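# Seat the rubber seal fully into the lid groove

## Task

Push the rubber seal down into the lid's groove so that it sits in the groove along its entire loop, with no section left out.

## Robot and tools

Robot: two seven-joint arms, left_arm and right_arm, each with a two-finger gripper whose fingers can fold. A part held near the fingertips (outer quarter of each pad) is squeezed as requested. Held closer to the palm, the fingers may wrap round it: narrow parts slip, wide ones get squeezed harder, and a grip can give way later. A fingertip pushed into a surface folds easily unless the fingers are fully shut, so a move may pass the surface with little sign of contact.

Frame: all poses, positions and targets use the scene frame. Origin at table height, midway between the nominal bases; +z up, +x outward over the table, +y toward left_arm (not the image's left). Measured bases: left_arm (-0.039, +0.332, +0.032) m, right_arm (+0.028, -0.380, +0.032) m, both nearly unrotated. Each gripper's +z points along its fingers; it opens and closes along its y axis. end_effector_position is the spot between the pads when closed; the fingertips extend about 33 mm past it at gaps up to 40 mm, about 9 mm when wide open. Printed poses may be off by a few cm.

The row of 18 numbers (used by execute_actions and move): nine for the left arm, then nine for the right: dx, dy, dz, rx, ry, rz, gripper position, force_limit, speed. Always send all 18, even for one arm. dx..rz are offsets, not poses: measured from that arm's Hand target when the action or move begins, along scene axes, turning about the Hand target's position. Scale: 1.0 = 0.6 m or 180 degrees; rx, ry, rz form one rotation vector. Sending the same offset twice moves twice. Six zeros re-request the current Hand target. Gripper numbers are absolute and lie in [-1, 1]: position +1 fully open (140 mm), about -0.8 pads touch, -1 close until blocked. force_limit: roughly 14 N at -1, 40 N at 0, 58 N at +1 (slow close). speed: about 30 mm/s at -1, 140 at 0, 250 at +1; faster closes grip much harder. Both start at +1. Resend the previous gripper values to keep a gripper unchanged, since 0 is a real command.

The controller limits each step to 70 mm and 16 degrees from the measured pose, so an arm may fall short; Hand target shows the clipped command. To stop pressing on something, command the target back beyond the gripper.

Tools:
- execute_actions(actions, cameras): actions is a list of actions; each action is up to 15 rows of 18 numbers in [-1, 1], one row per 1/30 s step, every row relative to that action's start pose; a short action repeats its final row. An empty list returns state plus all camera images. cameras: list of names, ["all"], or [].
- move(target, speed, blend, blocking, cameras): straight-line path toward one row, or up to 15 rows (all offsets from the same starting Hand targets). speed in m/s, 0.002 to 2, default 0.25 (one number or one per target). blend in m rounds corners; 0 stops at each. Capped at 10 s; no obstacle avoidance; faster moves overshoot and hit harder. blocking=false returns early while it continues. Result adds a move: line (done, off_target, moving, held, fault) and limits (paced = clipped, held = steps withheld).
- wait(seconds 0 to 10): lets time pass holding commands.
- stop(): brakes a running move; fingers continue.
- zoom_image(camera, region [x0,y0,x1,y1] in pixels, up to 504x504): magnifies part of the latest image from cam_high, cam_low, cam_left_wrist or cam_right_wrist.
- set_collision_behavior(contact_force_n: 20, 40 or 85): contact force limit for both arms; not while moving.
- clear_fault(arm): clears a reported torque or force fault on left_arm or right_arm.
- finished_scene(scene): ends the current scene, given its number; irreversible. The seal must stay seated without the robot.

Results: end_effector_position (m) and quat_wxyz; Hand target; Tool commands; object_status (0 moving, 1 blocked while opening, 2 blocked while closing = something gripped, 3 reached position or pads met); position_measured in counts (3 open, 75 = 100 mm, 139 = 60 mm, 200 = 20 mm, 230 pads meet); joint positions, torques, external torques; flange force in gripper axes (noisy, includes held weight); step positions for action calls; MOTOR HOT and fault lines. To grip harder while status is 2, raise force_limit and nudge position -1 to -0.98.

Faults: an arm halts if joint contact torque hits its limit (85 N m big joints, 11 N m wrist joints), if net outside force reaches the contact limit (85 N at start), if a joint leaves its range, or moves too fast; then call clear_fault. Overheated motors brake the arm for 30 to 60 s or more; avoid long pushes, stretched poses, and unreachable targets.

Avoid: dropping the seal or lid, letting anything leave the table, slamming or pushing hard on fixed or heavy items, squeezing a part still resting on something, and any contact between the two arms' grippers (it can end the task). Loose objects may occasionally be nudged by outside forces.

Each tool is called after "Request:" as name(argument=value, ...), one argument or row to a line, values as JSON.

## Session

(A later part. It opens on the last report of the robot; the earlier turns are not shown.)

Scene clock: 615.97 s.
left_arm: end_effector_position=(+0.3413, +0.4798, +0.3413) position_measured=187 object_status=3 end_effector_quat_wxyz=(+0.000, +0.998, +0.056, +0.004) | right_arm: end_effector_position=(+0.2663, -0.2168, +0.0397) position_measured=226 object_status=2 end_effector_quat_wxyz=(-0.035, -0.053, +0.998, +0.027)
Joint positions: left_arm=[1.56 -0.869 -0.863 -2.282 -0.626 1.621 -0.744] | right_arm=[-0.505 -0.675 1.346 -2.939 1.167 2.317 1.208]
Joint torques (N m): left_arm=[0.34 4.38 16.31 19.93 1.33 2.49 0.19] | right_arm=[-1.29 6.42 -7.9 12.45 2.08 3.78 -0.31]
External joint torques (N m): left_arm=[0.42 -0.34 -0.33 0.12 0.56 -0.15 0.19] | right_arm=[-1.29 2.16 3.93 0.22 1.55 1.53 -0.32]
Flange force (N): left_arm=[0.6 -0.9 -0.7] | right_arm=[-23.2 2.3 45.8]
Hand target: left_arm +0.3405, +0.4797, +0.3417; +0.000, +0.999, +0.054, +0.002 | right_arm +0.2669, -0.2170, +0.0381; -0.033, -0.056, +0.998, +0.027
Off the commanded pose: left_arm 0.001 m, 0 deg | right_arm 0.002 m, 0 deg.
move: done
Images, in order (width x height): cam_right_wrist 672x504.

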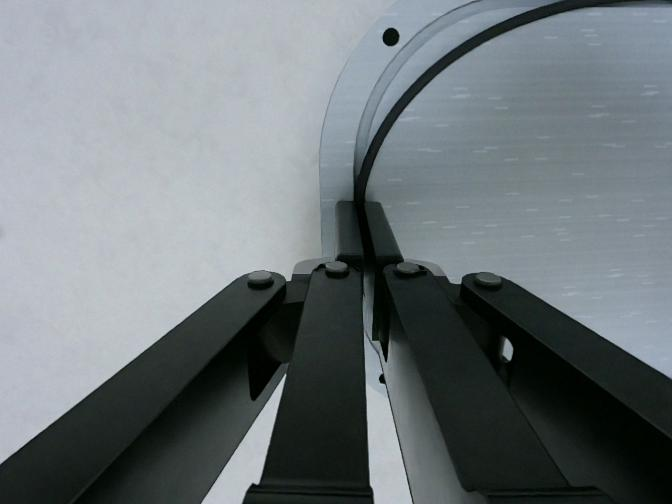

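Request:
move(
  target=[
    [0,0,0,0,0,0,-0.46,1,0,0,0,-0.0017,0,0,0,-1,-0.498039,-1],
    [0,0,0.0,0,0,0,-0.46,1,0,0,0,0.005,0,0,0,-1,-0.498039,-1],
    [0,0,0,0,0,0,-0.46,1,0,0,0,0.005,0,0,0,-0.7,-0.5,-0.5],
    [0,0,0,0,0,0,-0.46,1,0,0,0,0.03,0,0,0,-0.7,-0.5,-0.5],
  ],
  speed=0.05,
  cameras=["cam_right_wrist"],
)

Request:
zoom_image(
  camera="cam_right_wrist",
  region=[290, 100, 490, 250],
)

Scene clock: 632.13 s.
left_arm: end_effector_position=(+0.3413, +0.4798, +0.3413) position_measured=187 object_status=3 end_effector_quat_wxyz=(+0.000, +0.998, +0.056, +0.004) | right_arm: end_effector_position=(+0.2681, -0.2159, +0.0561) position_measured=217 object_status=3 end_effector_quat_wxyz=(-0.031, -0.059, +0.997, +0.028)
Joint positions: left_arm=[1.56 -0.869 -0.863 -2.282 -0.626 1.621 -0.744] | right_arm=[-0.443 -0.734 1.263 -2.944 1.126 2.256 1.223]
Joint velocities: left_arm=[within noise] | right_arm=[0 0 0 -0.001 0.001 -0.004 0.002]
Joint torques (N m): left_arm=[0.32 4.37 16.37 19.94 1.33 2.52 0.2] | right_arm=[0.87 2.66 -12.85 13.91 0.29 1.93 0.42]
External joint torques (N m): left_arm=[0.3 -0.43 -0.41 0.15 0.56 -0.13 0.2] | right_arm=[0.9 -1.31 -0.54 0.88 -0.29 -0.33 0.41]
Flange force (N): left_arm=[0.5 -0.5 -0.6] | right_arm=[7.8 2.6 -12.4]
Hand target: left_arm +0.3405, +0.4797, +0.3417; +0.000, +0.999, +0.054, +0.002 | right_arm +0.2669, -0.2170, +0.0561; -0.033, -0.056, +0.998, +0.027
Off the commanded pose: left_arm 0.001 m, 0 deg | right_arm 0.002 m, 0 deg.
move: done
Images, in order (width x height): cam_right_wrist 672x504.

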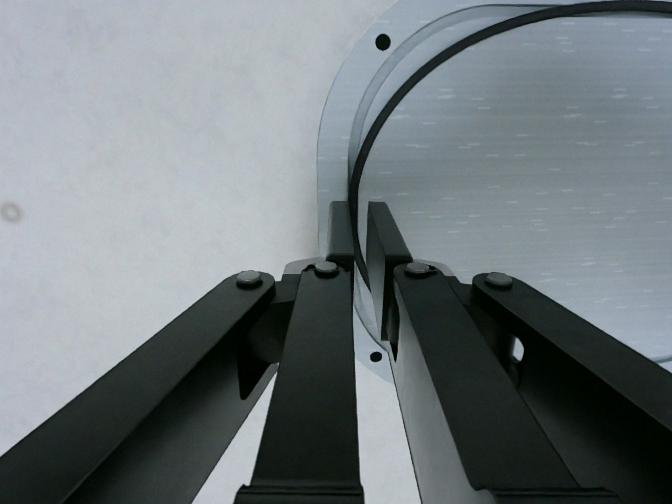

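Scaled by 2.520 from the camera's 672x504 image, which has a finer 960x720 frame.

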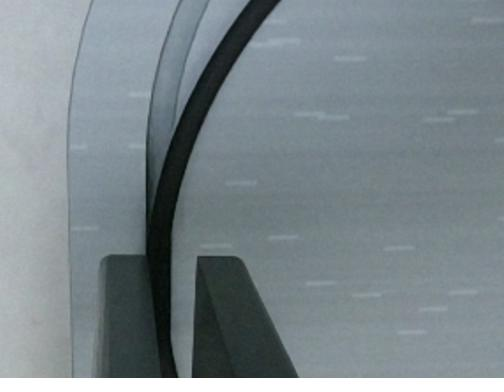

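Request:
move(
  target=[
    [0,0,0,0,0,0,-0.46,1,0,0,0,0,0,0,0,-1,-0.5,-1],
    [0,0,0,0,0,0,-0.46,1,0,0,0,-0.0217,0,0,0,-1,-0.5,-1],
    [0,0,0,0,0,0,-0.46,1,0,0,0,-0.0277,0,0,0,-1,-0.5,-1],
    [0,0,0,0,0,0,-0.46,1,0,0,0,0.0,0,0,0,-1,-0.5,-1],
  ],
  speed=[0.1,0.1,0.03,0.1],
)

Request:
move(
  target=[0,0,0,0,0,0,-0.46,1,0,-0.045,0.1167,0.157,0,0,0,-1,-0.5,-1],
  speed=0.2,
  cameras=["cam_right_wrist","cam_low"],
)

Scene clock: 639.43 s.
left_arm: end_effector_position=(+0.3413, +0.4798, +0.3413) position_measured=187 object_status=3 end_effector_quat_wxyz=(+0.000, +0.998, +0.056, +0.004) | right_arm: end_effector_position=(+0.2681, -0.2159, +0.0561) position_measured=230 object_status=3 end_effector_quat_wxyz=(-0.031, -0.059, +0.997, +0.028)
Joint positions: left_arm=[1.56 -0.869 -0.863 -2.282 -0.626 1.621 -0.744] | right_arm=[-0.443 -0.733 1.263 -2.944 1.125 2.257 1.223]
Joint velocities: left_arm=[within noise] | right_arm=[0.001 -0.001 -0.001 0.002 0 -0.004 0.002]
Joint torques (N m): left_arm=[0.34 4.32 16.37 19.9 1.32 2.49 0.18] | right_arm=[0.87 2.58 -12.86 13.9 0.3 1.95 0.36]
External joint torques (N m): left_arm=[0.36 -0.47 -0.28 0.18 0.55 -0.14 0.18] | right_arm=[0.92 -1.32 -0.55 0.87 -0.29 -0.32 0.35]
Flange force (N): left_arm=[0.3 -0.5 -0.8] | right_arm=[7.9 2.4 -12.4]
Hand target: left_arm +0.3405, +0.4797, +0.3417; +0.000, +0.999, +0.054, +0.002 | right_arm +0.2669, -0.2170, +0.0561; -0.033, -0.056, +0.998, +0.027
Off the commanded pose: left_arm 0.001 m, 0 deg | right_arm 0.002 m, 0 deg.
move: done

Scene clock: 641.37 s.
left_arm: end_effector_position=(+0.3413, +0.4798, +0.3413) position_measured=187 object_status=3 end_effector_quat_wxyz=(+0.000, +0.998, +0.056, +0.004) | right_arm: end_effector_position=(+0.2404, -0.1465, +0.1502) position_measured=230 object_status=3 end_effector_quat_wxyz=(-0.032, -0.060, +0.997, +0.028)
Joint positions: left_arm=[1.56 -0.869 -0.863 -2.282 -0.626 1.621 -0.744] | right_arm=[-0.187 -0.991 1.017 -2.833 0.943 1.907 1.511]
Joint velocities: left_arm=[within noise] | right_arm=[0 0.001 0 0 -0.002 -0.002 0.007]
Joint torques (N m): left_arm=[0.31 4.36 16.34 19.89 1.34 2.49 0.19] | right_arm=[0.11 4.58 -15.26 18.23 1 1.94 0.37]
External joint torques (N m): left_arm=[0.23 -0.51 -0.39 0.22 0.56 -0.15 0.19] | right_arm=[0.08 -1.19 0.3 1.52 0.15 -0.35 0.36]
Flange force (N): left_arm=[0.3 -0.3 -0.7] | right_arm=[1.6 3.2 -3.4]
Hand target: left_arm +0.3405, +0.4797, +0.3417; +0.000, +0.999, +0.054, +0.002 | right_arm +0.2399, -0.1470, +0.1503; -0.033, -0.056, +0.998, +0.027
Off the commanded pose: left_arm 0.001 m, 0 deg | right_arm 0.001 m, 0 deg.
move: done
Images, in order (width x height): cam_low 672x504, cam_right_wrist 672x504.

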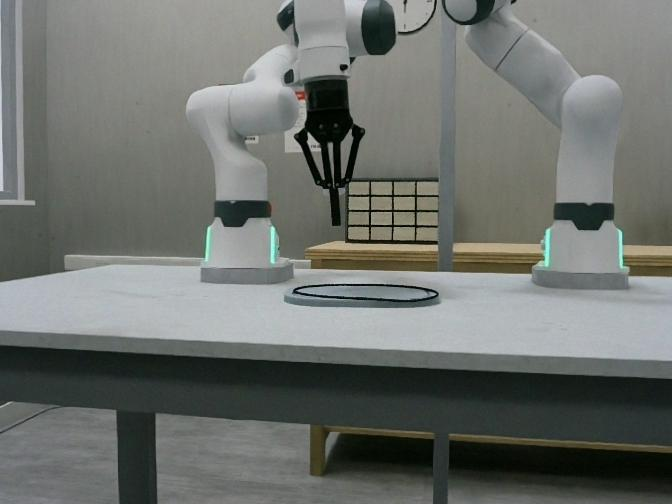

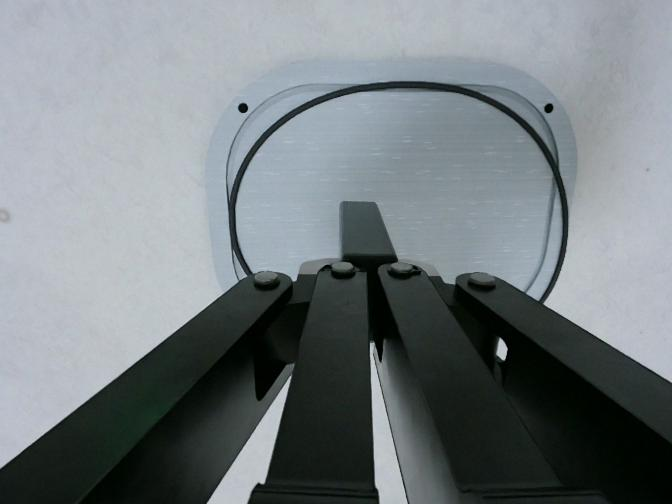

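Request:
zoom_image(
  camera="cam_right_wrist",
  region=[200, 50, 400, 290],
)

Request:
zoom_image(
  camera="cam_right_wrist",
  region=[390, 60, 600, 310],
)

Scaled by 2.100 from the camera's 672x504 image, which has a finer 960x720 frame.

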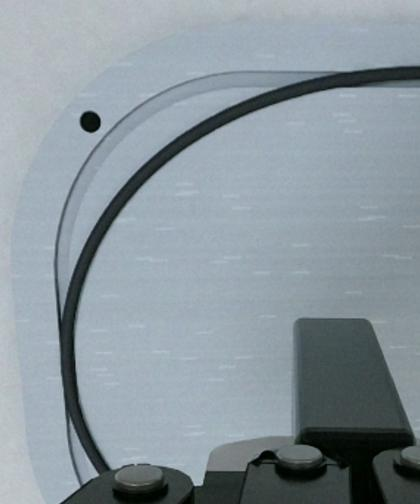

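Scaled by 2.016 from the camera's 672x504 image, which has a finer 960x720 frame.

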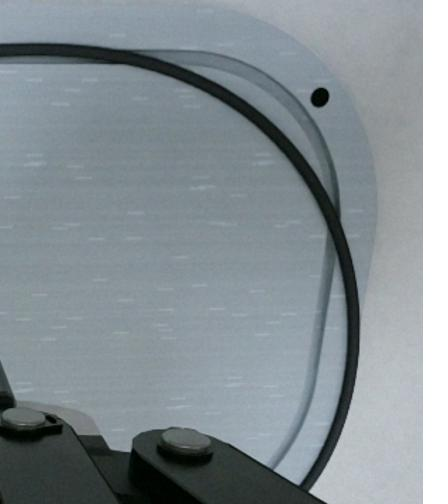

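Request:
move(
  target=[0,0,0,0,0,0,-0.46,1,0,0,0,0,0,0,0.1,-1,-0.5,-1],
)

Scene clock: 655.03 s.
left_arm: end_effector_position=(+0.3413, +0.4798, +0.3413) position_measured=187 object_status=3 end_effector_quat_wxyz=(+0.000, +0.998, +0.056, +0.004) | right_arm: end_effector_position=(+0.2393, -0.1458, +0.1505) position_measured=230 object_status=3 end_effector_quat_wxyz=(-0.037, -0.207, +0.977, +0.022)
Joint positions: left_arm=[1.56 -0.869 -0.863 -2.282 -0.626 1.621 -0.744] | right_arm=[-0.139 -0.897 0.977 -2.819 0.856 1.964 1.281]
Joint velocities: left_arm=[within noise] | right_arm=[0 -0.001 0 -0.002 0 0 -0.005]
Joint torques (N m): left_arm=[0.38 4.36 16.33 19.94 1.33 2.51 0.21] | right_arm=[0.8 3.92 -14.64 18.49 0.5 2.31 -0.2]
External joint torques (N m): left_arm=[0.35 -0.49 -0.36 0.25 0.56 -0.12 0.21] | right_arm=[0.77 0.23 -0.33 0.71 -0.27 0.05 -0.21]
Flange force (N): left_arm=[0.6 -0.6 -0.8] | right_arm=[0.4 0.4 -1.8]
Hand target: left_arm +0.3405, +0.4797, +0.3417; +0.000, +0.999, +0.054, +0.002 | right_arm +0.2399, -0.1470, +0.1503; -0.036, -0.212, +0.976, +0.021
Off the commanded pose: left_arm 0.001 m, 0 deg | right_arm 0.001 m, 1 deg.
move: done

Request:
move(
  target=[
    [0,0,0,0,0,0,-0.46,1,0,0,0,0,0,0,0.4,-0.5,-0.5,0],
    [0,0,0,0,0,0,-0.46,1,0,-0.121,0.0583,-0.117,0,0,0.4,-0.5,-0.5,0],
  ],
  blend=[0.03,0],
  cameras=["cam_right_wrist"],
)

Scene clock: 665.57 s.
left_arm: end_effector_position=(+0.3413, +0.4798, +0.3413) position_measured=187 object_status=3 end_effector_quat_wxyz=(+0.000, +0.998, +0.056, +0.004) | right_arm: end_effector_position=(+0.1671, -0.1136, +0.0801) position_measured=192 object_status=3 end_effector_quat_wxyz=(+0.043, +0.749, -0.661, +0.005)
Joint positions: left_arm=[1.56 -0.869 -0.863 -2.282 -0.626 1.621 -0.744] | right_arm=[0.325 -0.502 0.915 -2.908 0.618 2.391 0.522]
Joint velocities: left_arm=[within noise] | right_arm=[-0.001 0.001 0 0 0 0.002 0.006]
Joint torques (N m): left_arm=[0.33 4.36 16.31 19.94 1.33 2.5 0.19] | right_arm=[0.08 -4.6 -7.29 19 1.02 2.36 0.42]
External joint torques (N m): left_arm=[0.34 -0.43 -0.32 0.25 0.55 -0.12 0.19] | right_arm=[0.04 -0.03 0.45 1.69 0.55 0.06 0.42]
Flange force (N): left_arm=[0.6 -0.7 -0.9] | right_arm=[-5.3 -0.7 0.1]
Hand target: left_arm +0.3405, +0.4797, +0.3417; +0.000, +0.999, +0.054, +0.002 | right_arm +0.1673, -0.1120, +0.0801; +0.042, +0.745, -0.665, +0.004
Off the commanded pose: left_arm 0.001 m, 0 deg | right_arm 0.002 m, 1 deg.
move: done; blend cut to 0 m at target 1
Images, in order (width x height): cam_right_wrist 672x504.

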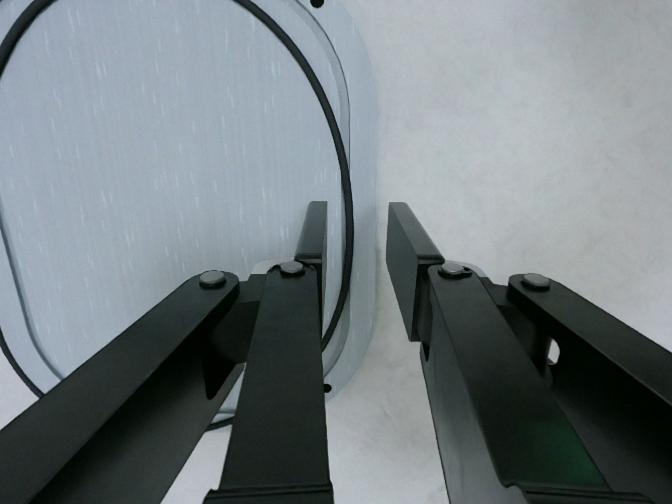

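Request:
move(
  target=[0,0,0,0,0,0,-0.46,1,0,0.005,0.002,-0.055,0,0,0,-0.5,-0.5,0],
  speed=0.1,
  cameras=["cam_right_wrist"],
)

Request:
zoom_image(
  camera="cam_right_wrist",
  region=[280, 110, 460, 280],
)

Scene clock: 673.33 s.
left_arm: end_effector_position=(+0.3413, +0.4798, +0.3413) position_measured=187 object_status=3 end_effector_quat_wxyz=(+0.000, +0.998, +0.056, +0.004) | right_arm: end_effector_position=(+0.1696, -0.1120, +0.0471) position_measured=192 object_status=3 end_effector_quat_wxyz=(+0.043, +0.747, -0.664, +0.004)
Joint positions: left_arm=[1.56 -0.869 -0.863 -2.282 -0.626 1.621 -0.744] | right_arm=[0.212 -0.351 1.034 -2.913 0.607 2.552 0.537]
Joint velocities: left_arm=[within noise] | right_arm=[-0.004 -0.001 0.003 0 0.001 0.004 0]
Joint torques (N m): left_arm=[0.33 4.37 16.3 19.94 1.34 2.5 0.22] | right_arm=[0.02 -5.55 -5.85 17.38 0.49 2.36 0.4]
External joint torques (N m): left_arm=[0.33 -0.46 -0.35 0.26 0.57 -0.13 0.22] | right_arm=[-0.01 -0.12 0.18 1.6 0.11 0.05 0.39]
Flange force (N): left_arm=[0.6 -0.6 -0.9] | right_arm=[-4.9 -1.7 -0.2]
Hand target: left_arm +0.3405, +0.4797, +0.3417; +0.000, +0.999, +0.054, +0.002 | right_arm +0.1703, -0.1108, +0.0471; +0.042, +0.745, -0.665, +0.004
Off the commanded pose: left_arm 0.001 m, 0 deg | right_arm 0.001 m, 0 deg.
move: done
Images, in order (width x height): cam_right_wrist 672x504.

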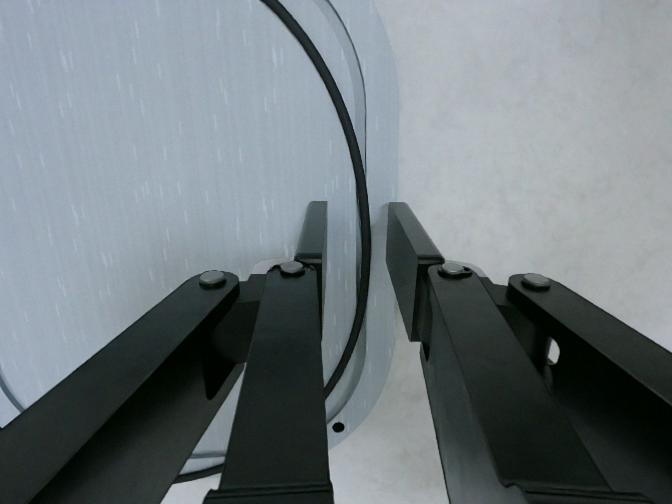

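Scaled by 2.800 from the camera's 672x504 image, which has a finer 960x720 frame.

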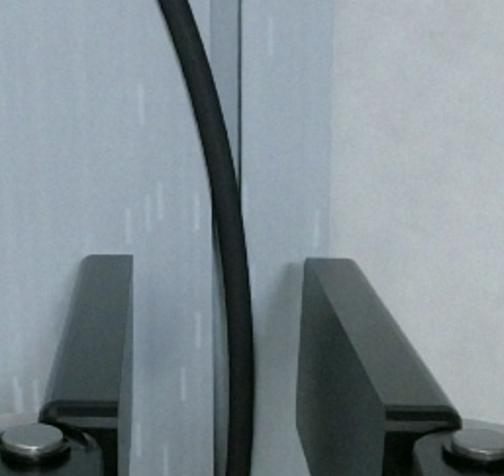

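Request:
move(
  target=[
    [0,0,0,0,0,0,-0.46,1,0,-0.0025,0,-0.010,0,0,0,-0.5,-0.5,0],
    [0,0,0,0,0,0,-0.46,1,0,-0.0025,0,-0.010,0,0,0,-1,-0.5,-1],
  ],
  speed=0.05,
  cameras=["cam_right_wrist"],
)

Request:
zoom_image(
  camera="cam_right_wrist",
  region=[280, 110, 460, 280],
)

Scene clock: 681.63 s.
left_arm: end_effector_position=(+0.3413, +0.4798, +0.3413) position_measured=187 object_status=3 end_effector_quat_wxyz=(+0.000, +0.998, +0.056, +0.004) | right_arm: end_effector_position=(+0.1682, -0.1112, +0.0412) position_measured=226 object_status=0 end_effector_quat_wxyz=(+0.043, +0.747, -0.663, +0.004)
Joint positions: left_arm=[1.56 -0.869 -0.863 -2.282 -0.626 1.621 -0.744] | right_arm=[0.184 -0.328 1.071 -2.914 0.607 2.58 0.541]
Joint torques (N m): left_arm=[0.34 4.35 16.37 19.89 1.33 2.49 0.15] | right_arm=[-0.08 -5.47 -5.59 16.01 0.4 2.46 0.32]
External joint torques (N m): left_arm=[0.31 -0.46 -0.35 0.16 0.56 -0.15 0.15] | right_arm=[-0.09 -0.22 0.18 0.59 0.04 0.15 0.31]
Flange force (N): left_arm=[0.4 -0.4 -0.7] | right_arm=[-2.6 -0.8 0.8]
Hand target: left_arm +0.3405, +0.4797, +0.3417; +0.000, +0.999, +0.054, +0.002 | right_arm +0.1688, -0.1108, +0.0411; +0.042, +0.745, -0.665, +0.004
Off the commanded pose: left_arm 0.001 m, 0 deg | right_arm 0.001 m, 0 deg.
move: done
Images, in order (width x height): cam_right_wrist 672x504.

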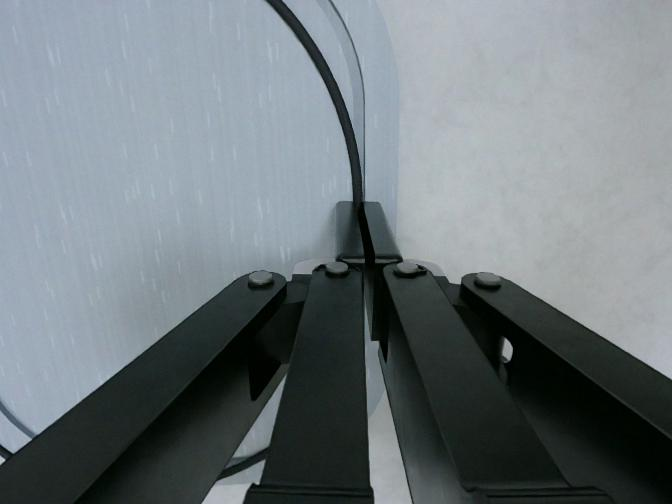

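Scaled by 2.800 from the camera's 672x504 image, which has a finer 960x720 frame.

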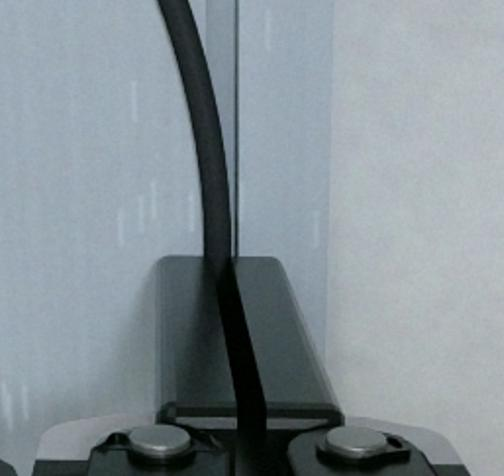

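Request:
move(
  target=[
    [0,0,0,0,0,0,-0.46,1,0,-0.0015,0,0.001,0,0,0,-1,-0.5,-1],
    [0,0,0,0,0,0,-0.46,1,0,-0.0015,0,-0.0065,0,0,0,-1,-0.5,-1],
  ],
  speed=0.03,
  cameras=["cam_right_wrist"],
)

Request:
zoom_image(
  camera="cam_right_wrist",
  region=[280, 110, 460, 280],
)

Scene clock: 686.60 s.
left_arm: end_effector_position=(+0.3413, +0.4798, +0.3413) position_measured=187 object_status=3 end_effector_quat_wxyz=(+0.000, +0.998, +0.056, +0.004) | right_arm: end_effector_position=(+0.1675, -0.1105, +0.0397) position_measured=226 object_status=2 end_effector_quat_wxyz=(+0.044, +0.747, -0.663, +0.003)
Joint positions: left_arm=[1.56 -0.869 -0.863 -2.282 -0.626 1.621 -0.744] | right_arm=[0.17 -0.32 1.085 -2.911 0.607 2.584 0.542]
Joint torques (N m): left_arm=[0.34 4.39 16.31 19.92 1.32 2.51 0.18] | right_arm=[-0.54 0.49 -3.1 12.54 0.84 4.91 0.43]
External joint torques (N m): left_arm=[0.35 -0.37 -0.35 0.21 0.55 -0.12 0.18] | right_arm=[-0.51 5.59 2.63 -2.69 0.48 2.62 0.42]
Flange force (N): left_arm=[0.8 -0.7 -0.8] | right_arm=[0.0 0.0 0.0]
Hand target: left_arm +0.3405, +0.4797, +0.3417; +0.000, +0.999, +0.054, +0.002 | right_arm +0.1679, -0.1108, +0.0372; +0.042, +0.745, -0.665, +0.004
Off the commanded pose: left_arm 0.001 m, 0 deg | right_arm 0.003 m, 0 deg.
move: done
Images, in order (width x height): cam_right_wrist 672x504.

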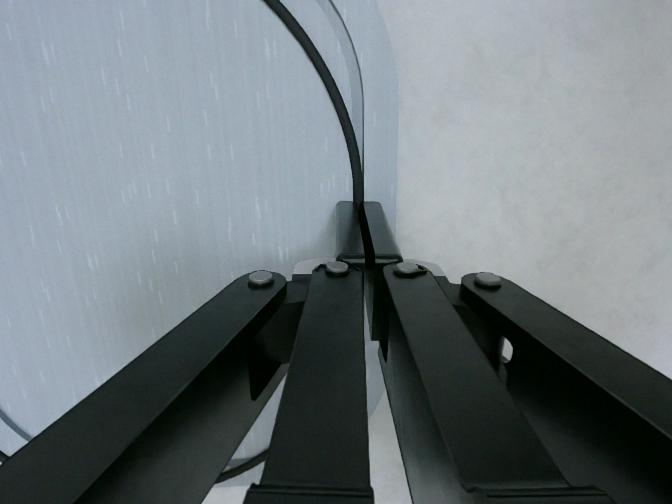

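Scaled by 2.800 from the camera's 672x504 image, which has a finer 960x720 frame.

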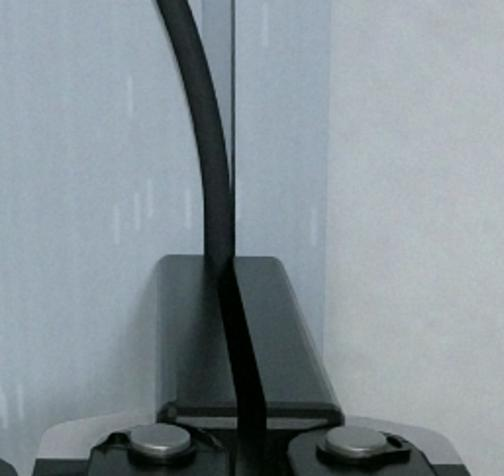

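Request:
move(
  target=[
    [0,0,0,0,0,0,-0.46,1,0,-0.0008,0,-0.001,0,0,0,-1,-0.5,-1],
    [0,0,0,0,0,0,-0.46,1,0,-0.0008,0,0.006,0,0,0,-1,-0.5,-1],
    [0,0,0,0,0,0,-0.46,1,0,-0.0008,0,0.006,0,0,0,-0.7,-0.5,-0.5],
    [0,0,0,0,0,0,-0.46,1,0,-0.0008,0,0.022,0,0,0,-0.7,-0.5,-0.5],
  ],
  speed=0.05,
  cameras=["cam_right_wrist"],
)

Request:
zoom_image(
  camera="cam_right_wrist",
  region=[280, 110, 460, 280],
)

Scene clock: 696.30 s.
left_arm: end_effector_position=(+0.3413, +0.4798, +0.3413) position_measured=187 object_status=3 end_effector_quat_wxyz=(+0.000, +0.998, +0.056, +0.004) | right_arm: end_effector_position=(+0.1680, -0.1104, +0.0502) position_measured=217 object_status=3 end_effector_quat_wxyz=(+0.041, +0.744, -0.667, +0.005)
Joint positions: left_arm=[1.56 -0.869 -0.863 -2.282 -0.626 1.621 -0.744] | right_arm=[0.225 -0.373 1.035 -2.913 0.625 2.538 0.541]
Joint velocities: left_arm=[within noise] | right_arm=[0.002 0 -0.002 -0.001 0.001 -0.005 -0.001]
Joint torques (N m): left_arm=[0.37 4.37 16.31 19.92 1.32 2.5 0.17] | right_arm=[1.31 -6.1 -7.37 17 0.51 2.01 -0.11]
External joint torques (N m): left_arm=[0.26 -0.49 -0.43 0.29 0.53 -0.13 0.17] | right_arm=[1.33 -1.04 -0.96 1.18 0.12 -0.31 -0.12]
Flange force (N): left_arm=[0.7 -0.4 -0.8] | right_arm=[6.8 7.7 -14.3]
Hand target: left_arm +0.3405, +0.4797, +0.3417; +0.000, +0.999, +0.054, +0.002 | right_arm +0.1674, -0.1108, +0.0504; +0.042, +0.745, -0.665, +0.004
Off the commanded pose: left_arm 0.001 m, 0 deg | right_arm 0.001 m, 0 deg.
move: done
Images, in order (width x height): cam_right_wrist 672x504.

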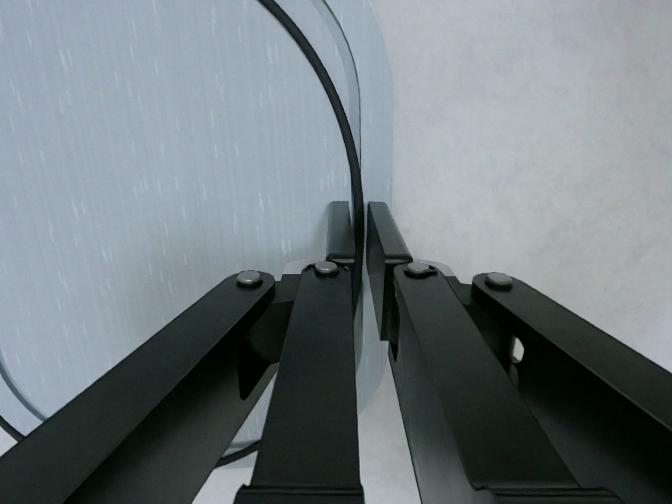

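Scaled by 2.800 from the camera's 672x504 image, which has a finer 960x720 frame.

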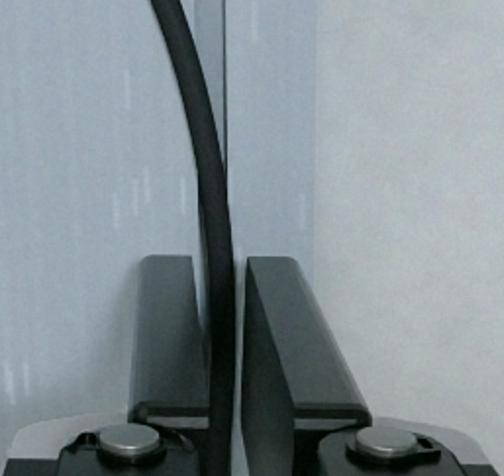

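Request:
move(
  target=[
    [0,0,0,0,0,0,-0.46,1,0,0,0,-0.0155,0,0,0,-0.7,-0.5,-0.5],
    [0,0,0,0,0,0,-0.46,1,0,0,0,-0.0155,0,0,0,-1,-0.5,-1],
    [0,0,0,0,0,0,-0.46,1,0,0,0,-0.022,0,0,0,-1,-0.5,-1],
    [0,0,0,0,0,0,-0.46,1,0,0,0,-0.018,0,0,0,-1,-0.5,-1],
    [0,0,0,0,0,0,-0.46,1,0,0,0,-0.018,0,0,0,-0.7,-0.5,-0.5],
    [0,0,0,0,0,0,-0.46,1,0,0,0,0,0,0,0,-0.7,-0.5,-0.5],
  ],
  speed=0.05,
  cameras=["cam_right_wrist"],
)

Request:
zoom_image(
  camera="cam_right_wrist",
  region=[280, 110, 460, 280],
)

Scene clock: 708.27 s.
left_arm: end_effector_position=(+0.3413, +0.4798, +0.3413) position_measured=187 object_status=3 end_effector_quat_wxyz=(+0.000, +0.998, +0.056, +0.004) | right_arm: end_effector_position=(+0.1680, -0.1103, +0.0502) position_measured=217 object_status=3 end_effector_quat_wxyz=(+0.041, +0.744, -0.667, +0.005)
Joint positions: left_arm=[1.56 -0.869 -0.863 -2.282 -0.626 1.621 -0.744] | right_arm=[0.221 -0.376 1.04 -2.913 0.629 2.537 0.539]
Joint velocities: left_arm=[within noise] | right_arm=[0 0 -0.002 0 0 -0.005 0]
Joint torques (N m): left_arm=[0.36 4.44 16.25 19.91 1.33 2.5 0.21] | right_arm=[0.82 -6 -7.21 17.02 0.49 1.96 -0.18]
External joint torques (N m): left_arm=[0.32 -0.42 -0.49 0.21 0.56 -0.14 0.21] | right_arm=[0.8 -1.04 -0.78 1.2 0.1 -0.36 -0.19]
Flange force (N): left_arm=[0.9 -0.7 -0.6] | right_arm=[5.1 5.3 -12.6]
Hand target: left_arm +0.3405, +0.4797, +0.3417; +0.000, +0.999, +0.054, +0.002 | right_arm +0.1674, -0.1108, +0.0504; +0.042, +0.745, -0.665, +0.004
Off the commanded pose: left_arm 0.001 m, 0 deg | right_arm 0.001 m, 0 deg.
move: done
Images, in order (width x height): cam_right_wrist 672x504.

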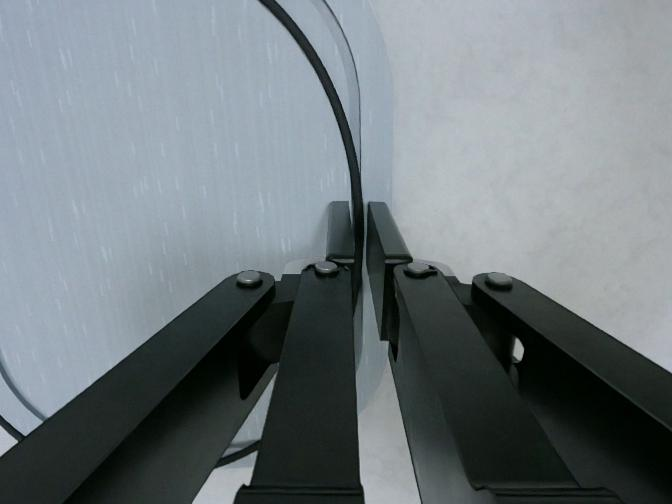

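Scaled by 2.800 from the camera's 672x504 image, which has a finer 960x720 frame.

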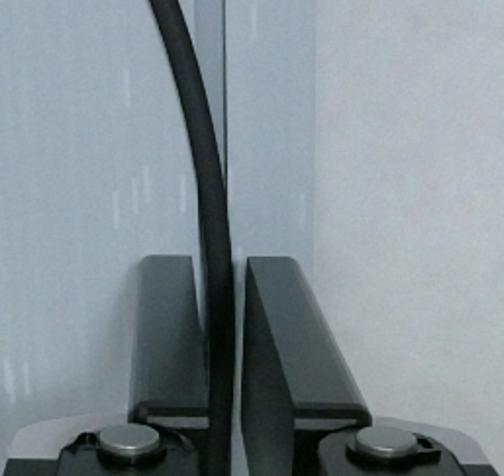

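Request:
move(
  target=[
    [0,0,0,0,0,0,-0.46,1,0,0,0,0,0,0,0,-1,-0.5,-1],
    [0,0,0,0,0,0,-0.46,1,0,0,0,-0.013,0,0,0,-1,-0.5,-1],
    [0,0,0,0,0,0,-0.46,1,0,0.0,0,-0.020,0,0,0,-1,-0.5,-1],
  ],
  speed=[0.1,0.1,0.03],
  cameras=["cam_right_wrist"],
)

Request:
zoom_image(
  camera="cam_right_wrist",
  region=[280, 110, 460, 280],
)

Scene clock: 721.20 s.
left_arm: end_effector_position=(+0.3413, +0.4798, +0.3413) position_measured=187 object_status=3 end_effector_quat_wxyz=(+0.000, +0.998, +0.056, +0.004) | right_arm: end_effector_position=(+0.1677, -0.1106, +0.0398) position_measured=230 object_status=3 end_effector_quat_wxyz=(+0.042, +0.746, -0.665, +0.003)
Joint positions: left_arm=[1.56 -0.869 -0.863 -2.282 -0.626 1.621 -0.744] | right_arm=[0.17 -0.325 1.089 -2.913 0.619 2.586 0.539]
Joint torques (N m): left_arm=[0.32 4.38 16.31 19.9 1.32 2.51 0.18] | right_arm=[-0.57 -2.05 -3.37 14.48 0.48 3.52 0.37]
External joint torques (N m): left_arm=[0.32 -0.39 -0.38 0.15 0.54 -0.13 0.18] | right_arm=[-0.52 2.91 2.46 -0.75 0.11 1.21 0.37]
Flange force (N): left_arm=[0.6 -0.6 -0.6] | right_arm=[0.0 0.0 0.0]
Hand target: left_arm +0.3405, +0.4797, +0.3417; +0.000, +0.999, +0.054, +0.002 | right_arm +0.1674, -0.1108, +0.0384; +0.042, +0.745, -0.665, +0.004
Off the commanded pose: left_arm 0.001 m, 0 deg | right_arm 0.001 m, 0 deg.
move: done
Images, in order (width x height): cam_right_wrist 672x504.

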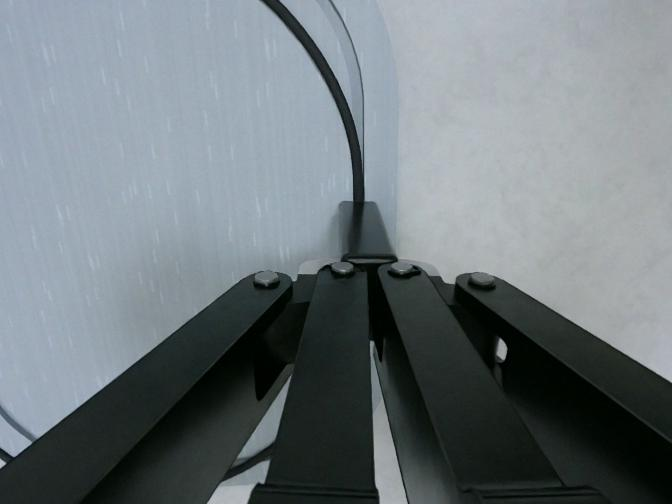

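Scaled by 2.800 from the camera's 672x504 image, which has a finer 960x720 frame.

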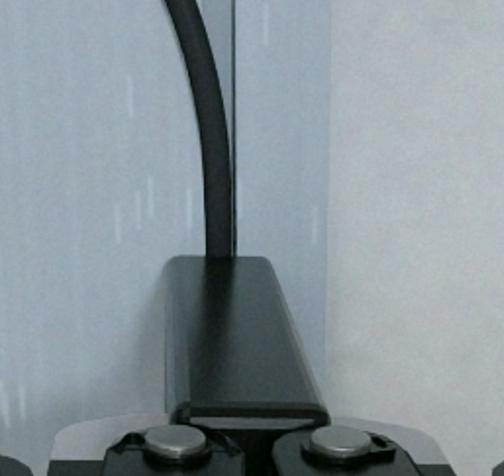

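Request:
move(
  target=[0,0,0,0,0,0,-0.46,1,0,0,0.03,0.02,0,0,0,-1,-0.5,-1],
  cameras=["cam_right_wrist"],
)

Request:
zoom_image(
  camera="cam_right_wrist",
  region=[280, 60, 460, 230],
)

Scene clock: 725.30 s.
left_arm: end_effector_position=(+0.3413, +0.4798, +0.3413) position_measured=187 object_status=3 end_effector_quat_wxyz=(+0.000, +0.998, +0.056, +0.004) | right_arm: end_effector_position=(+0.1676, -0.0924, +0.0502) position_measured=230 object_status=3 end_effector_quat_wxyz=(+0.041, +0.747, -0.664, +0.003)
Joint positions: left_arm=[1.56 -0.869 -0.863 -2.282 -0.626 1.621 -0.744] | right_arm=[0.156 -0.34 1.109 -2.868 0.605 2.542 0.564]
Joint velocities: left_arm=[within noise] | right_arm=[0 0 0 0.001 0 -0.003 0.007]
Joint torques (N m): left_arm=[0.37 4.37 16.37 19.96 1.34 2.5 0.23] | right_arm=[0 -5.81 -5.99 17.62 0.35 2 0.32]
External joint torques (N m): left_arm=[0.38 -0.44 -0.32 0.25 0.56 -0.13 0.23] | right_arm=[0.07 -1.3 0.45 1.69 -0.05 -0.32 0.31]
Flange force (N): left_arm=[0.6 -0.7 -0.9] | right_arm=[-2.7 1.1 -6.7]
Hand target: left_arm +0.3405, +0.4797, +0.3417; +0.000, +0.999, +0.054, +0.002 | right_arm +0.1674, -0.0928, +0.0504; +0.042, +0.745, -0.665, +0.004
Off the commanded pose: left_arm 0.001 m, 0 deg | right_arm 0.001 m, 0 deg.
move: done
Images, in order (width x height): cam_right_wrist 672x504.

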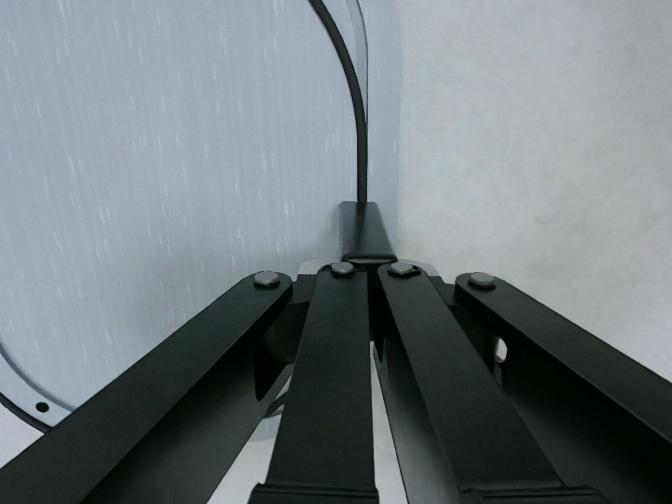

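Scaled by 2.800 from the camera's 672x504 image, which has a finer 960x720 frame.

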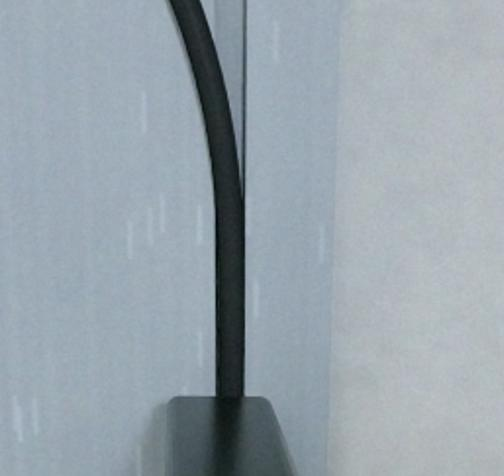

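Request:
move(
  target=[
    [0,0,0,0,0,0,-0.46,1,0,0.0025,-0.0498,-0.0073,0,0,0,-1,-0.5,-1],
    [0,0,0,0,0,0,-0.46,1,0,0.0025,-0.0498,-0.0212,0,0,0,-1,-0.5,-1],
    [0,0,0,0,0,0,-0.46,1,0,0.005,-0.0697,-0.0073,0,0,0,-1,-0.5,-1],
    [0,0,0,0,0,0,-0.46,1,0,0.005,-0.0697,-0.0212,0,0,0,-1,-0.5,-1],
    [0,0,0,0,0,0,-0.46,1,0,0.0075,-0.0895,-0.0073,0,0,0,-1,-0.5,-1],
    [0,0,0,0,0,0,-0.46,1,0,0.0075,-0.0895,-0.0212,0,0,0,-1,-0.5,-1],
    [0,0,0,0,0,0,-0.46,1,0,0.0075,-0.0895,0.0,0,0,0,-1,-0.5,-1],
  ],
  speed=[0.08,0.03,0.08,0.03,0.08,0.03,0.08],
  cameras=["cam_right_wrist"],
)

Request:
zoom_image(
  camera="cam_right_wrist",
  region=[280, 60, 460, 230],
)

Scene clock: 744.73 s.
left_arm: end_effector_position=(+0.3413, +0.4798, +0.3413) position_measured=187 object_status=3 end_effector_quat_wxyz=(+0.000, +0.998, +0.056, +0.004) | right_arm: end_effector_position=(+0.1726, -0.1454, +0.0504) position_measured=230 object_status=3 end_effector_quat_wxyz=(+0.040, +0.744, -0.667, +0.004)
Joint positions: left_arm=[1.56 -0.869 -0.863 -2.282 -0.626 1.621 -0.744] | right_arm=[0.315 -0.44 0.912 -2.998 0.658 2.528 0.464]
Joint velocities: left_arm=[within noise] | right_arm=[0.001 -0.001 -0.002 0.001 0.001 -0.003 -0.001]
Joint torques (N m): left_arm=[0.36 4.4 16.37 19.91 1.32 2.53 0.16] | right_arm=[0.8 -6.48 -6.72 16.67 0.52 2.02 -0.09]
External joint torques (N m): left_arm=[0.27 -0.48 -0.37 0.27 0.54 -0.1 0.16] | right_arm=[0.85 -1.23 -0.48 1.04 0.11 -0.32 -0.1]
Flange force (N): left_arm=[0.6 -0.4 -0.8] | right_arm=[4.0 6.1 -11.2]
Hand target: left_arm +0.3405, +0.4797, +0.3417; +0.000, +0.999, +0.054, +0.002 | right_arm +0.1719, -0.1465, +0.0504; +0.042, +0.745, -0.665, +0.004
Off the commanded pose: left_arm 0.001 m, 0 deg | right_arm 0.001 m, 0 deg.
move: done
Images, in order (width x height): cam_right_wrist 672x504.

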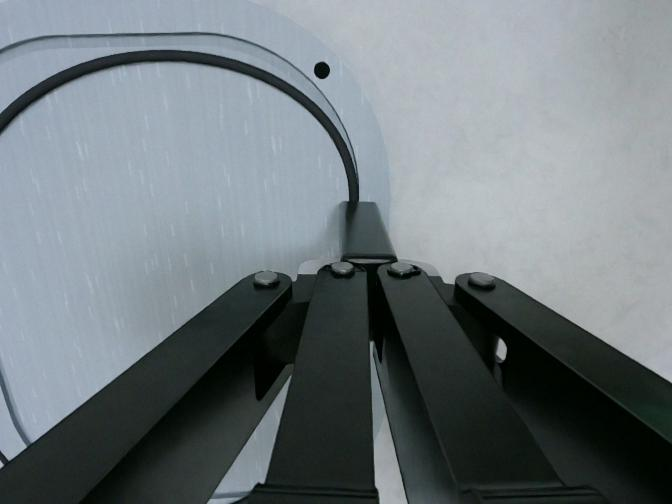

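Scaled by 2.800 from the camera's 672x504 image, which has a finer 960x720 frame.

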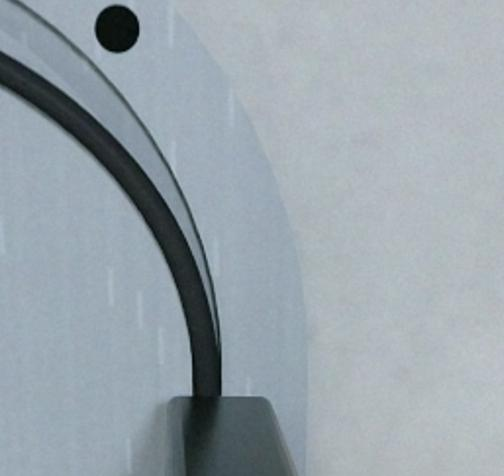

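Request:
move(
  target=[
    [0,0,0,0,0,0,-0.46,1,0,0.0025,-0.0207,-0.0073,0,0,0,-1,-0.5,-1],
    [0,0,0,0,0,0,-0.46,1,0,0.0025,-0.0207,-0.0207,0,0,0,-1,-0.5,-1],
    [0,0,0,0,0,0,-0.46,1,0,0.0055,-0.0378,-0.0073,0,0,0,-1,-0.5,-1],
    [0,0,0,0,0,0,-0.46,1,0,0.0055,-0.0378,-0.0205,0,0,0,-1,-0.5,-1],
    [0,0,0,0,0,0,-0.46,1,0,0.0055,-0.0378,-0.0007,0,0,0,-1,-0.5,-1],
  ],
  speed=[0.08,0.03,0.08,0.03,0.08],
  cameras=["cam_right_wrist"],
)

Request:
zoom_image(
  camera="cam_right_wrist",
  region=[280, 60, 460, 230],
)

Scene clock: 761.97 s.
left_arm: end_effector_position=(+0.3413, +0.4798, +0.3413) position_measured=187 object_status=3 end_effector_quat_wxyz=(+0.000, +0.998, +0.056, +0.004) | right_arm: end_effector_position=(+0.1762, -0.1685, +0.0502) position_measured=230 object_status=3 end_effector_quat_wxyz=(+0.041, +0.744, -0.667, +0.005)
Joint positions: left_arm=[1.56 -0.869 -0.863 -2.282 -0.626 1.621 -0.744] | right_arm=[0.294 -0.511 0.922 -3.042 0.726 2.494 0.375]
Joint velocities: left_arm=[within noise] | right_arm=[-0.001 0 -0.001 0 0.003 -0.004 -0.004]
Joint torques (N m): left_arm=[0.33 4.4 16.29 19.93 1.33 2.51 0.18] | right_arm=[0.16 -4.99 -6.34 16.53 0.97 2.14 -0.17]
External joint torques (N m): left_arm=[0.35 -0.41 -0.4 0.19 0.56 -0.13 0.18] | right_arm=[0.13 -1.27 0.36 1.26 0.55 -0.2 -0.18]
Flange force (N): left_arm=[0.7 -0.7 -0.7] | right_arm=[0.9 3.9 -7.4]
Hand target: left_arm +0.3405, +0.4797, +0.3417; +0.000, +0.999, +0.054, +0.002 | right_arm +0.1752, -0.1692, +0.0500; +0.042, +0.745, -0.665, +0.004
Off the commanded pose: left_arm 0.001 m, 0 deg | right_arm 0.001 m, 0 deg.
joint sent to its limit (right arm) — joint 4 (elbow), lower limit, where the elbow is as bent as it goes. The joint targets still meet the commanded pose.
move: done
Images, in order (width x height): cam_right_wrist 672x504.

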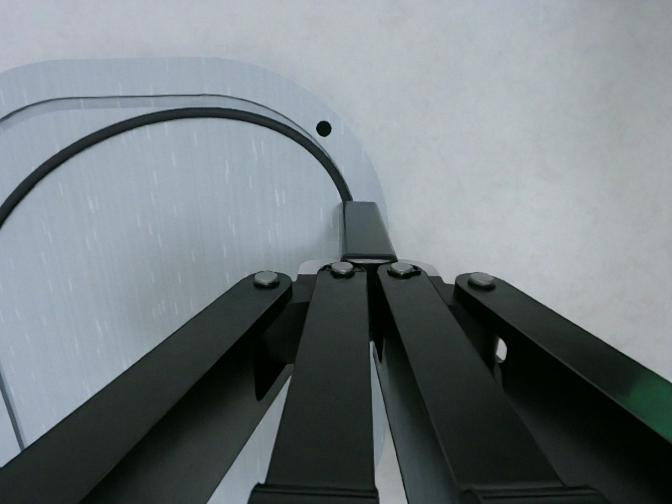

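Scaled by 2.800 from the camera's 672x504 image, which has a finer 960x720 frame.

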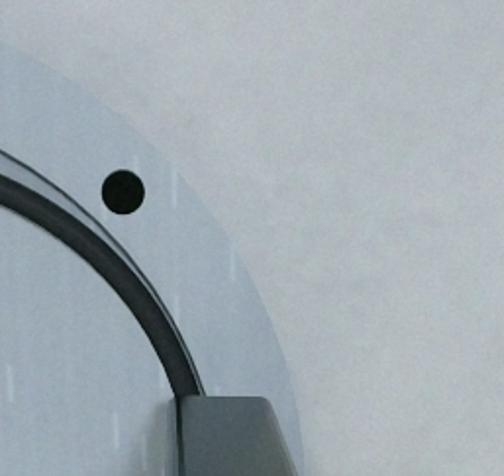

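Request:
move(
  target=[
    [0,0,0,0,0,0,-0.46,1,0,0.012,-0.0095,0,-0.03,0.025,0,-1,-0.5,-1],
    [0,0,0,0,0,0,-0.46,1,0,0.012,-0.0095,-0.0195,-0.03,0.025,0,-1,-0.5,-1],
    [0,0,0,0,0,0,-0.46,1,0,0.012,-0.0095,0,-0.03,0.025,0,-1,-0.5,-1],
  ],
  speed=[0.08,0.03,0.08],
  cameras=["cam_right_wrist"],
)

Request:
zoom_image(
  camera="cam_right_wrist",
  region=[280, 80, 460, 250],
)

Scene clock: 779.20 s.
left_arm: end_effector_position=(+0.3413, +0.4798, +0.3413) position_measured=187 object_status=3 end_effector_quat_wxyz=(+0.000, +0.998, +0.056, +0.004) | right_arm: end_effector_position=(+0.1833, -0.1743, +0.0498) position_measured=230 object_status=3 end_effector_quat_wxyz=(+0.102, +0.742, -0.663, +0.007)
Joint positions: left_arm=[1.56 -0.869 -0.863 -2.282 -0.626 1.621 -0.744] | right_arm=[0.086 -0.423 1.011 -2.935 0.569 2.398 0.41]
Joint velocities: left_arm=[within noise] | right_arm=[0 0.001 -0.001 0 0.001 -0.004 0]
Joint torques (N m): left_arm=[0.31 4.38 16.27 19.92 1.33 2.5 0.16] | right_arm=[1.05 -5.25 -6.84 16.76 0.52 1.67 -0.03]
External joint torques (N m): left_arm=[0.24 -0.47 -0.46 0.29 0.55 -0.13 0.16] | right_arm=[1.09 -1.04 0.04 1.2 0.11 -0.34 -0.05]
Flange force (N): left_arm=[0.8 -0.4 -0.8] | right_arm=[2.5 7.4 -9.3]
Hand target: left_arm +0.3405, +0.4797, +0.3417; +0.000, +0.999, +0.054, +0.002 | right_arm +0.1824, -0.1749, +0.0500; +0.103, +0.742, -0.662, +0.006
Off the commanded pose: left_arm 0.001 m, 0 deg | right_arm 0.001 m, 0 deg.
move: done
Images, in order (width x height): cam_right_wrist 672x504.

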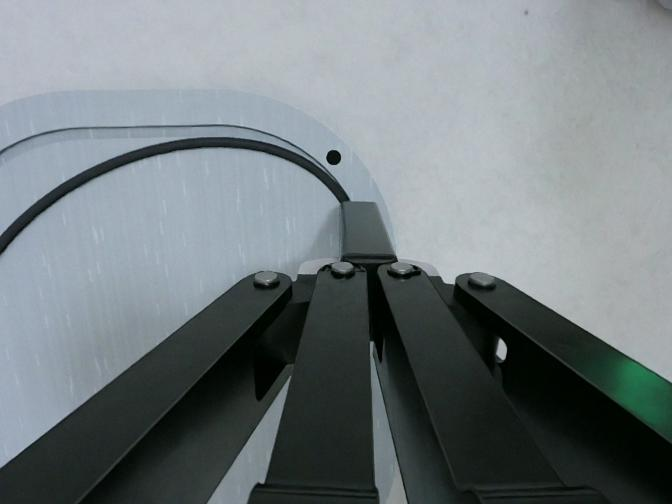

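Scaled by 2.800 from the camera's 672x504 image, which has a finer 960x720 frame.

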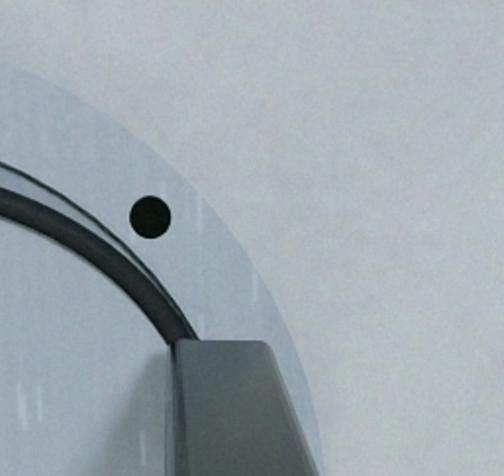

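Request:
move(
  target=[
    [0,0,0,0,0,0,-0.46,1,0,0.0073,-0.0147,-0.005,0,0,0,-1,-0.5,-1],
    [0,0,0,0,0,0,-0.46,1,0,0.0073,-0.0147,-0.0195,0,0,0,-1,-0.5,-1],
    [0,0,0,0,0,0,-0.46,1,0,0.0172,-0.028,-0.005,0,0,0,-1,-0.5,-1],
    [0,0,0,0,0,0,-0.46,1,0,0.0172,-0.028,-0.0195,0,0,0,-1,-0.5,-1],
  ],
  speed=[0.08,0.03,0.08,0.03],
  cameras=["cam_right_wrist"],
)

Request:
zoom_image(
  camera="cam_right_wrist",
  region=[280, 80, 460, 250],
)

Scene clock: 790.67 s.
left_arm: end_effector_position=(+0.3413, +0.4798, +0.3413) position_measured=187 object_status=3 end_effector_quat_wxyz=(+0.000, +0.998, +0.056, +0.004) | right_arm: end_effector_position=(+0.1905, -0.1916, +0.0405) position_measured=230 object_status=3 end_effector_quat_wxyz=(+0.107, +0.740, -0.664, +0.004)
Joint positions: left_arm=[1.56 -0.869 -0.863 -2.282 -0.626 1.621 -0.744] | right_arm=[0.036 -0.387 1.007 -2.957 0.545 2.441 0.377]
Joint torques (N m): left_arm=[0.32 4.37 16.36 19.9 1.34 2.5 0.19] | right_arm=[-0.47 -1.05 -4.19 13.42 0.51 4.8 0.06]
External joint torques (N m): left_arm=[0.25 -0.46 -0.33 0.25 0.56 -0.13 0.19] | right_arm=[-0.47 3.67 1.95 -1.59 0.13 2.83 0.04]
Flange force (N): left_arm=[0.4 -0.5 -0.9] | right_arm=[-14.9 -19.2 38.2]
Hand target: left_arm +0.3405, +0.4797, +0.3417; +0.000, +0.999, +0.054, +0.002 | right_arm +0.1928, -0.1917, +0.0383; +0.103, +0.742, -0.662, +0.006
Off the commanded pose: left_arm 0.001 m, 0 deg | right_arm 0.003 m, 1 deg.
move: done
Images, in order (width x height): cam_right_wrist 672x504.

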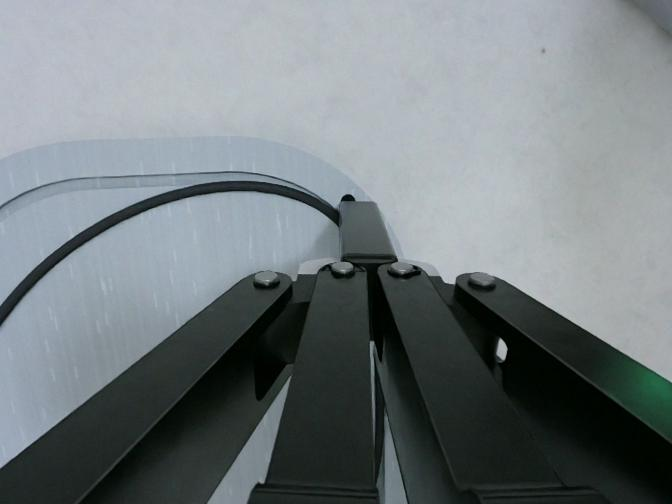

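Scaled by 2.800 from the camera's 672x504 image, which has a finer 960x720 frame.

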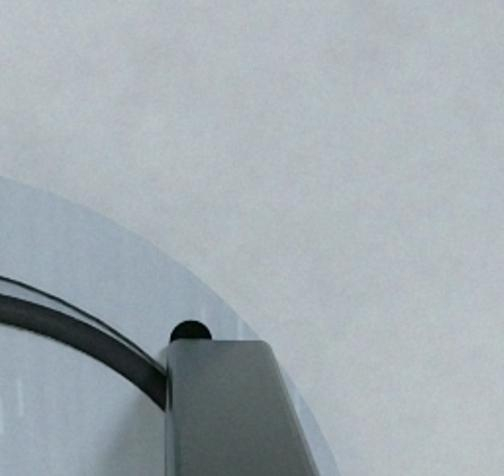

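Request:
move(
  target=[
    [0,0,0,0,0,0,-0.46,1,0,-0.0048,0.0185,0.0145,0,0,0,-1,-0.5,-1],
    [0,0,0,0,0,0,-0.46,1,0,-0.0048,0.0185,-0.0005,0,0,0,-1,-0.5,-1],
    [0,0,0,0,0,0,-0.46,1,0,0.005,0.0052,0.0145,0,0,0,-1,-0.5,-1],
    [0,0,0,0,0,0,-0.46,1,0,0.005,0.0052,-0.0005,0,0,0,-1,-0.5,-1],
    [0,0,0,0,0,0,-0.46,1,0,0.005,0.04,0.02,0,0,0,-1,-0.5,-1],
  ],
  speed=[0.08,0.03,0.08,0.03,0.08],
  cameras=["cam_right_wrist"],
)

Request:
zoom_image(
  camera="cam_right_wrist",
  region=[280, 80, 460, 250],
)

Scene clock: 803.23 s.
left_arm: end_effector_position=(+0.3413, +0.4798, +0.3413) position_measured=187 object_status=3 end_effector_quat_wxyz=(+0.000, +0.998, +0.056, +0.004) | right_arm: end_effector_position=(+0.1960, -0.1674, +0.0500) position_measured=230 object_status=3 end_effector_quat_wxyz=(+0.102, +0.744, -0.660, +0.005)
Joint positions: left_arm=[1.56 -0.869 -0.863 -2.282 -0.626 1.621 -0.744] | right_arm=[0.009 -0.385 1.047 -2.898 0.532 2.409 0.404]
Joint velocities: left_arm=[within noise] | right_arm=[0.001 0 0.001 0 0 -0.004 0.007]
Joint torques (N m): left_arm=[0.35 4.35 16.31 19.89 1.33 2.5 0.18] | right_arm=[0.13 -5.6 -6.24 17.36 0.51 1.72 0.42]
External joint torques (N m): left_arm=[0.43 -0.36 -0.29 0.16 0.56 -0.12 0.18] | right_arm=[0.14 -1.19 0.42 1.67 0.12 -0.28 0.4]
Flange force (N): left_arm=[0.6 -0.9 -0.8] | right_arm=[-2.0 1.8 -6.4]
Hand target: left_arm +0.3405, +0.4797, +0.3417; +0.000, +0.999, +0.054, +0.002 | right_arm +0.1958, -0.1677, +0.0503; +0.103, +0.742, -0.662, +0.006
Off the commanded pose: left_arm 0.001 m, 0 deg | right_arm 0.001 m, 0 deg.
move: done
Images, in order (width x height): cam_right_wrist 672x504.

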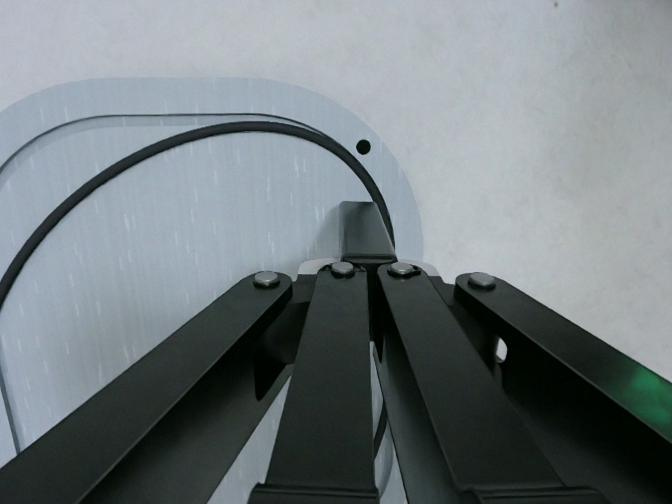

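Scaled by 2.800 from the camera's 672x504 image, which has a finer 960x720 frame.

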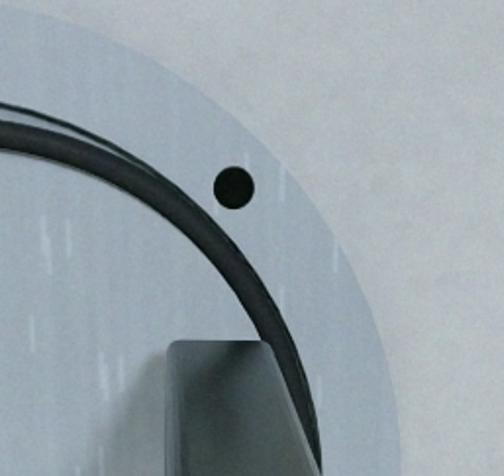

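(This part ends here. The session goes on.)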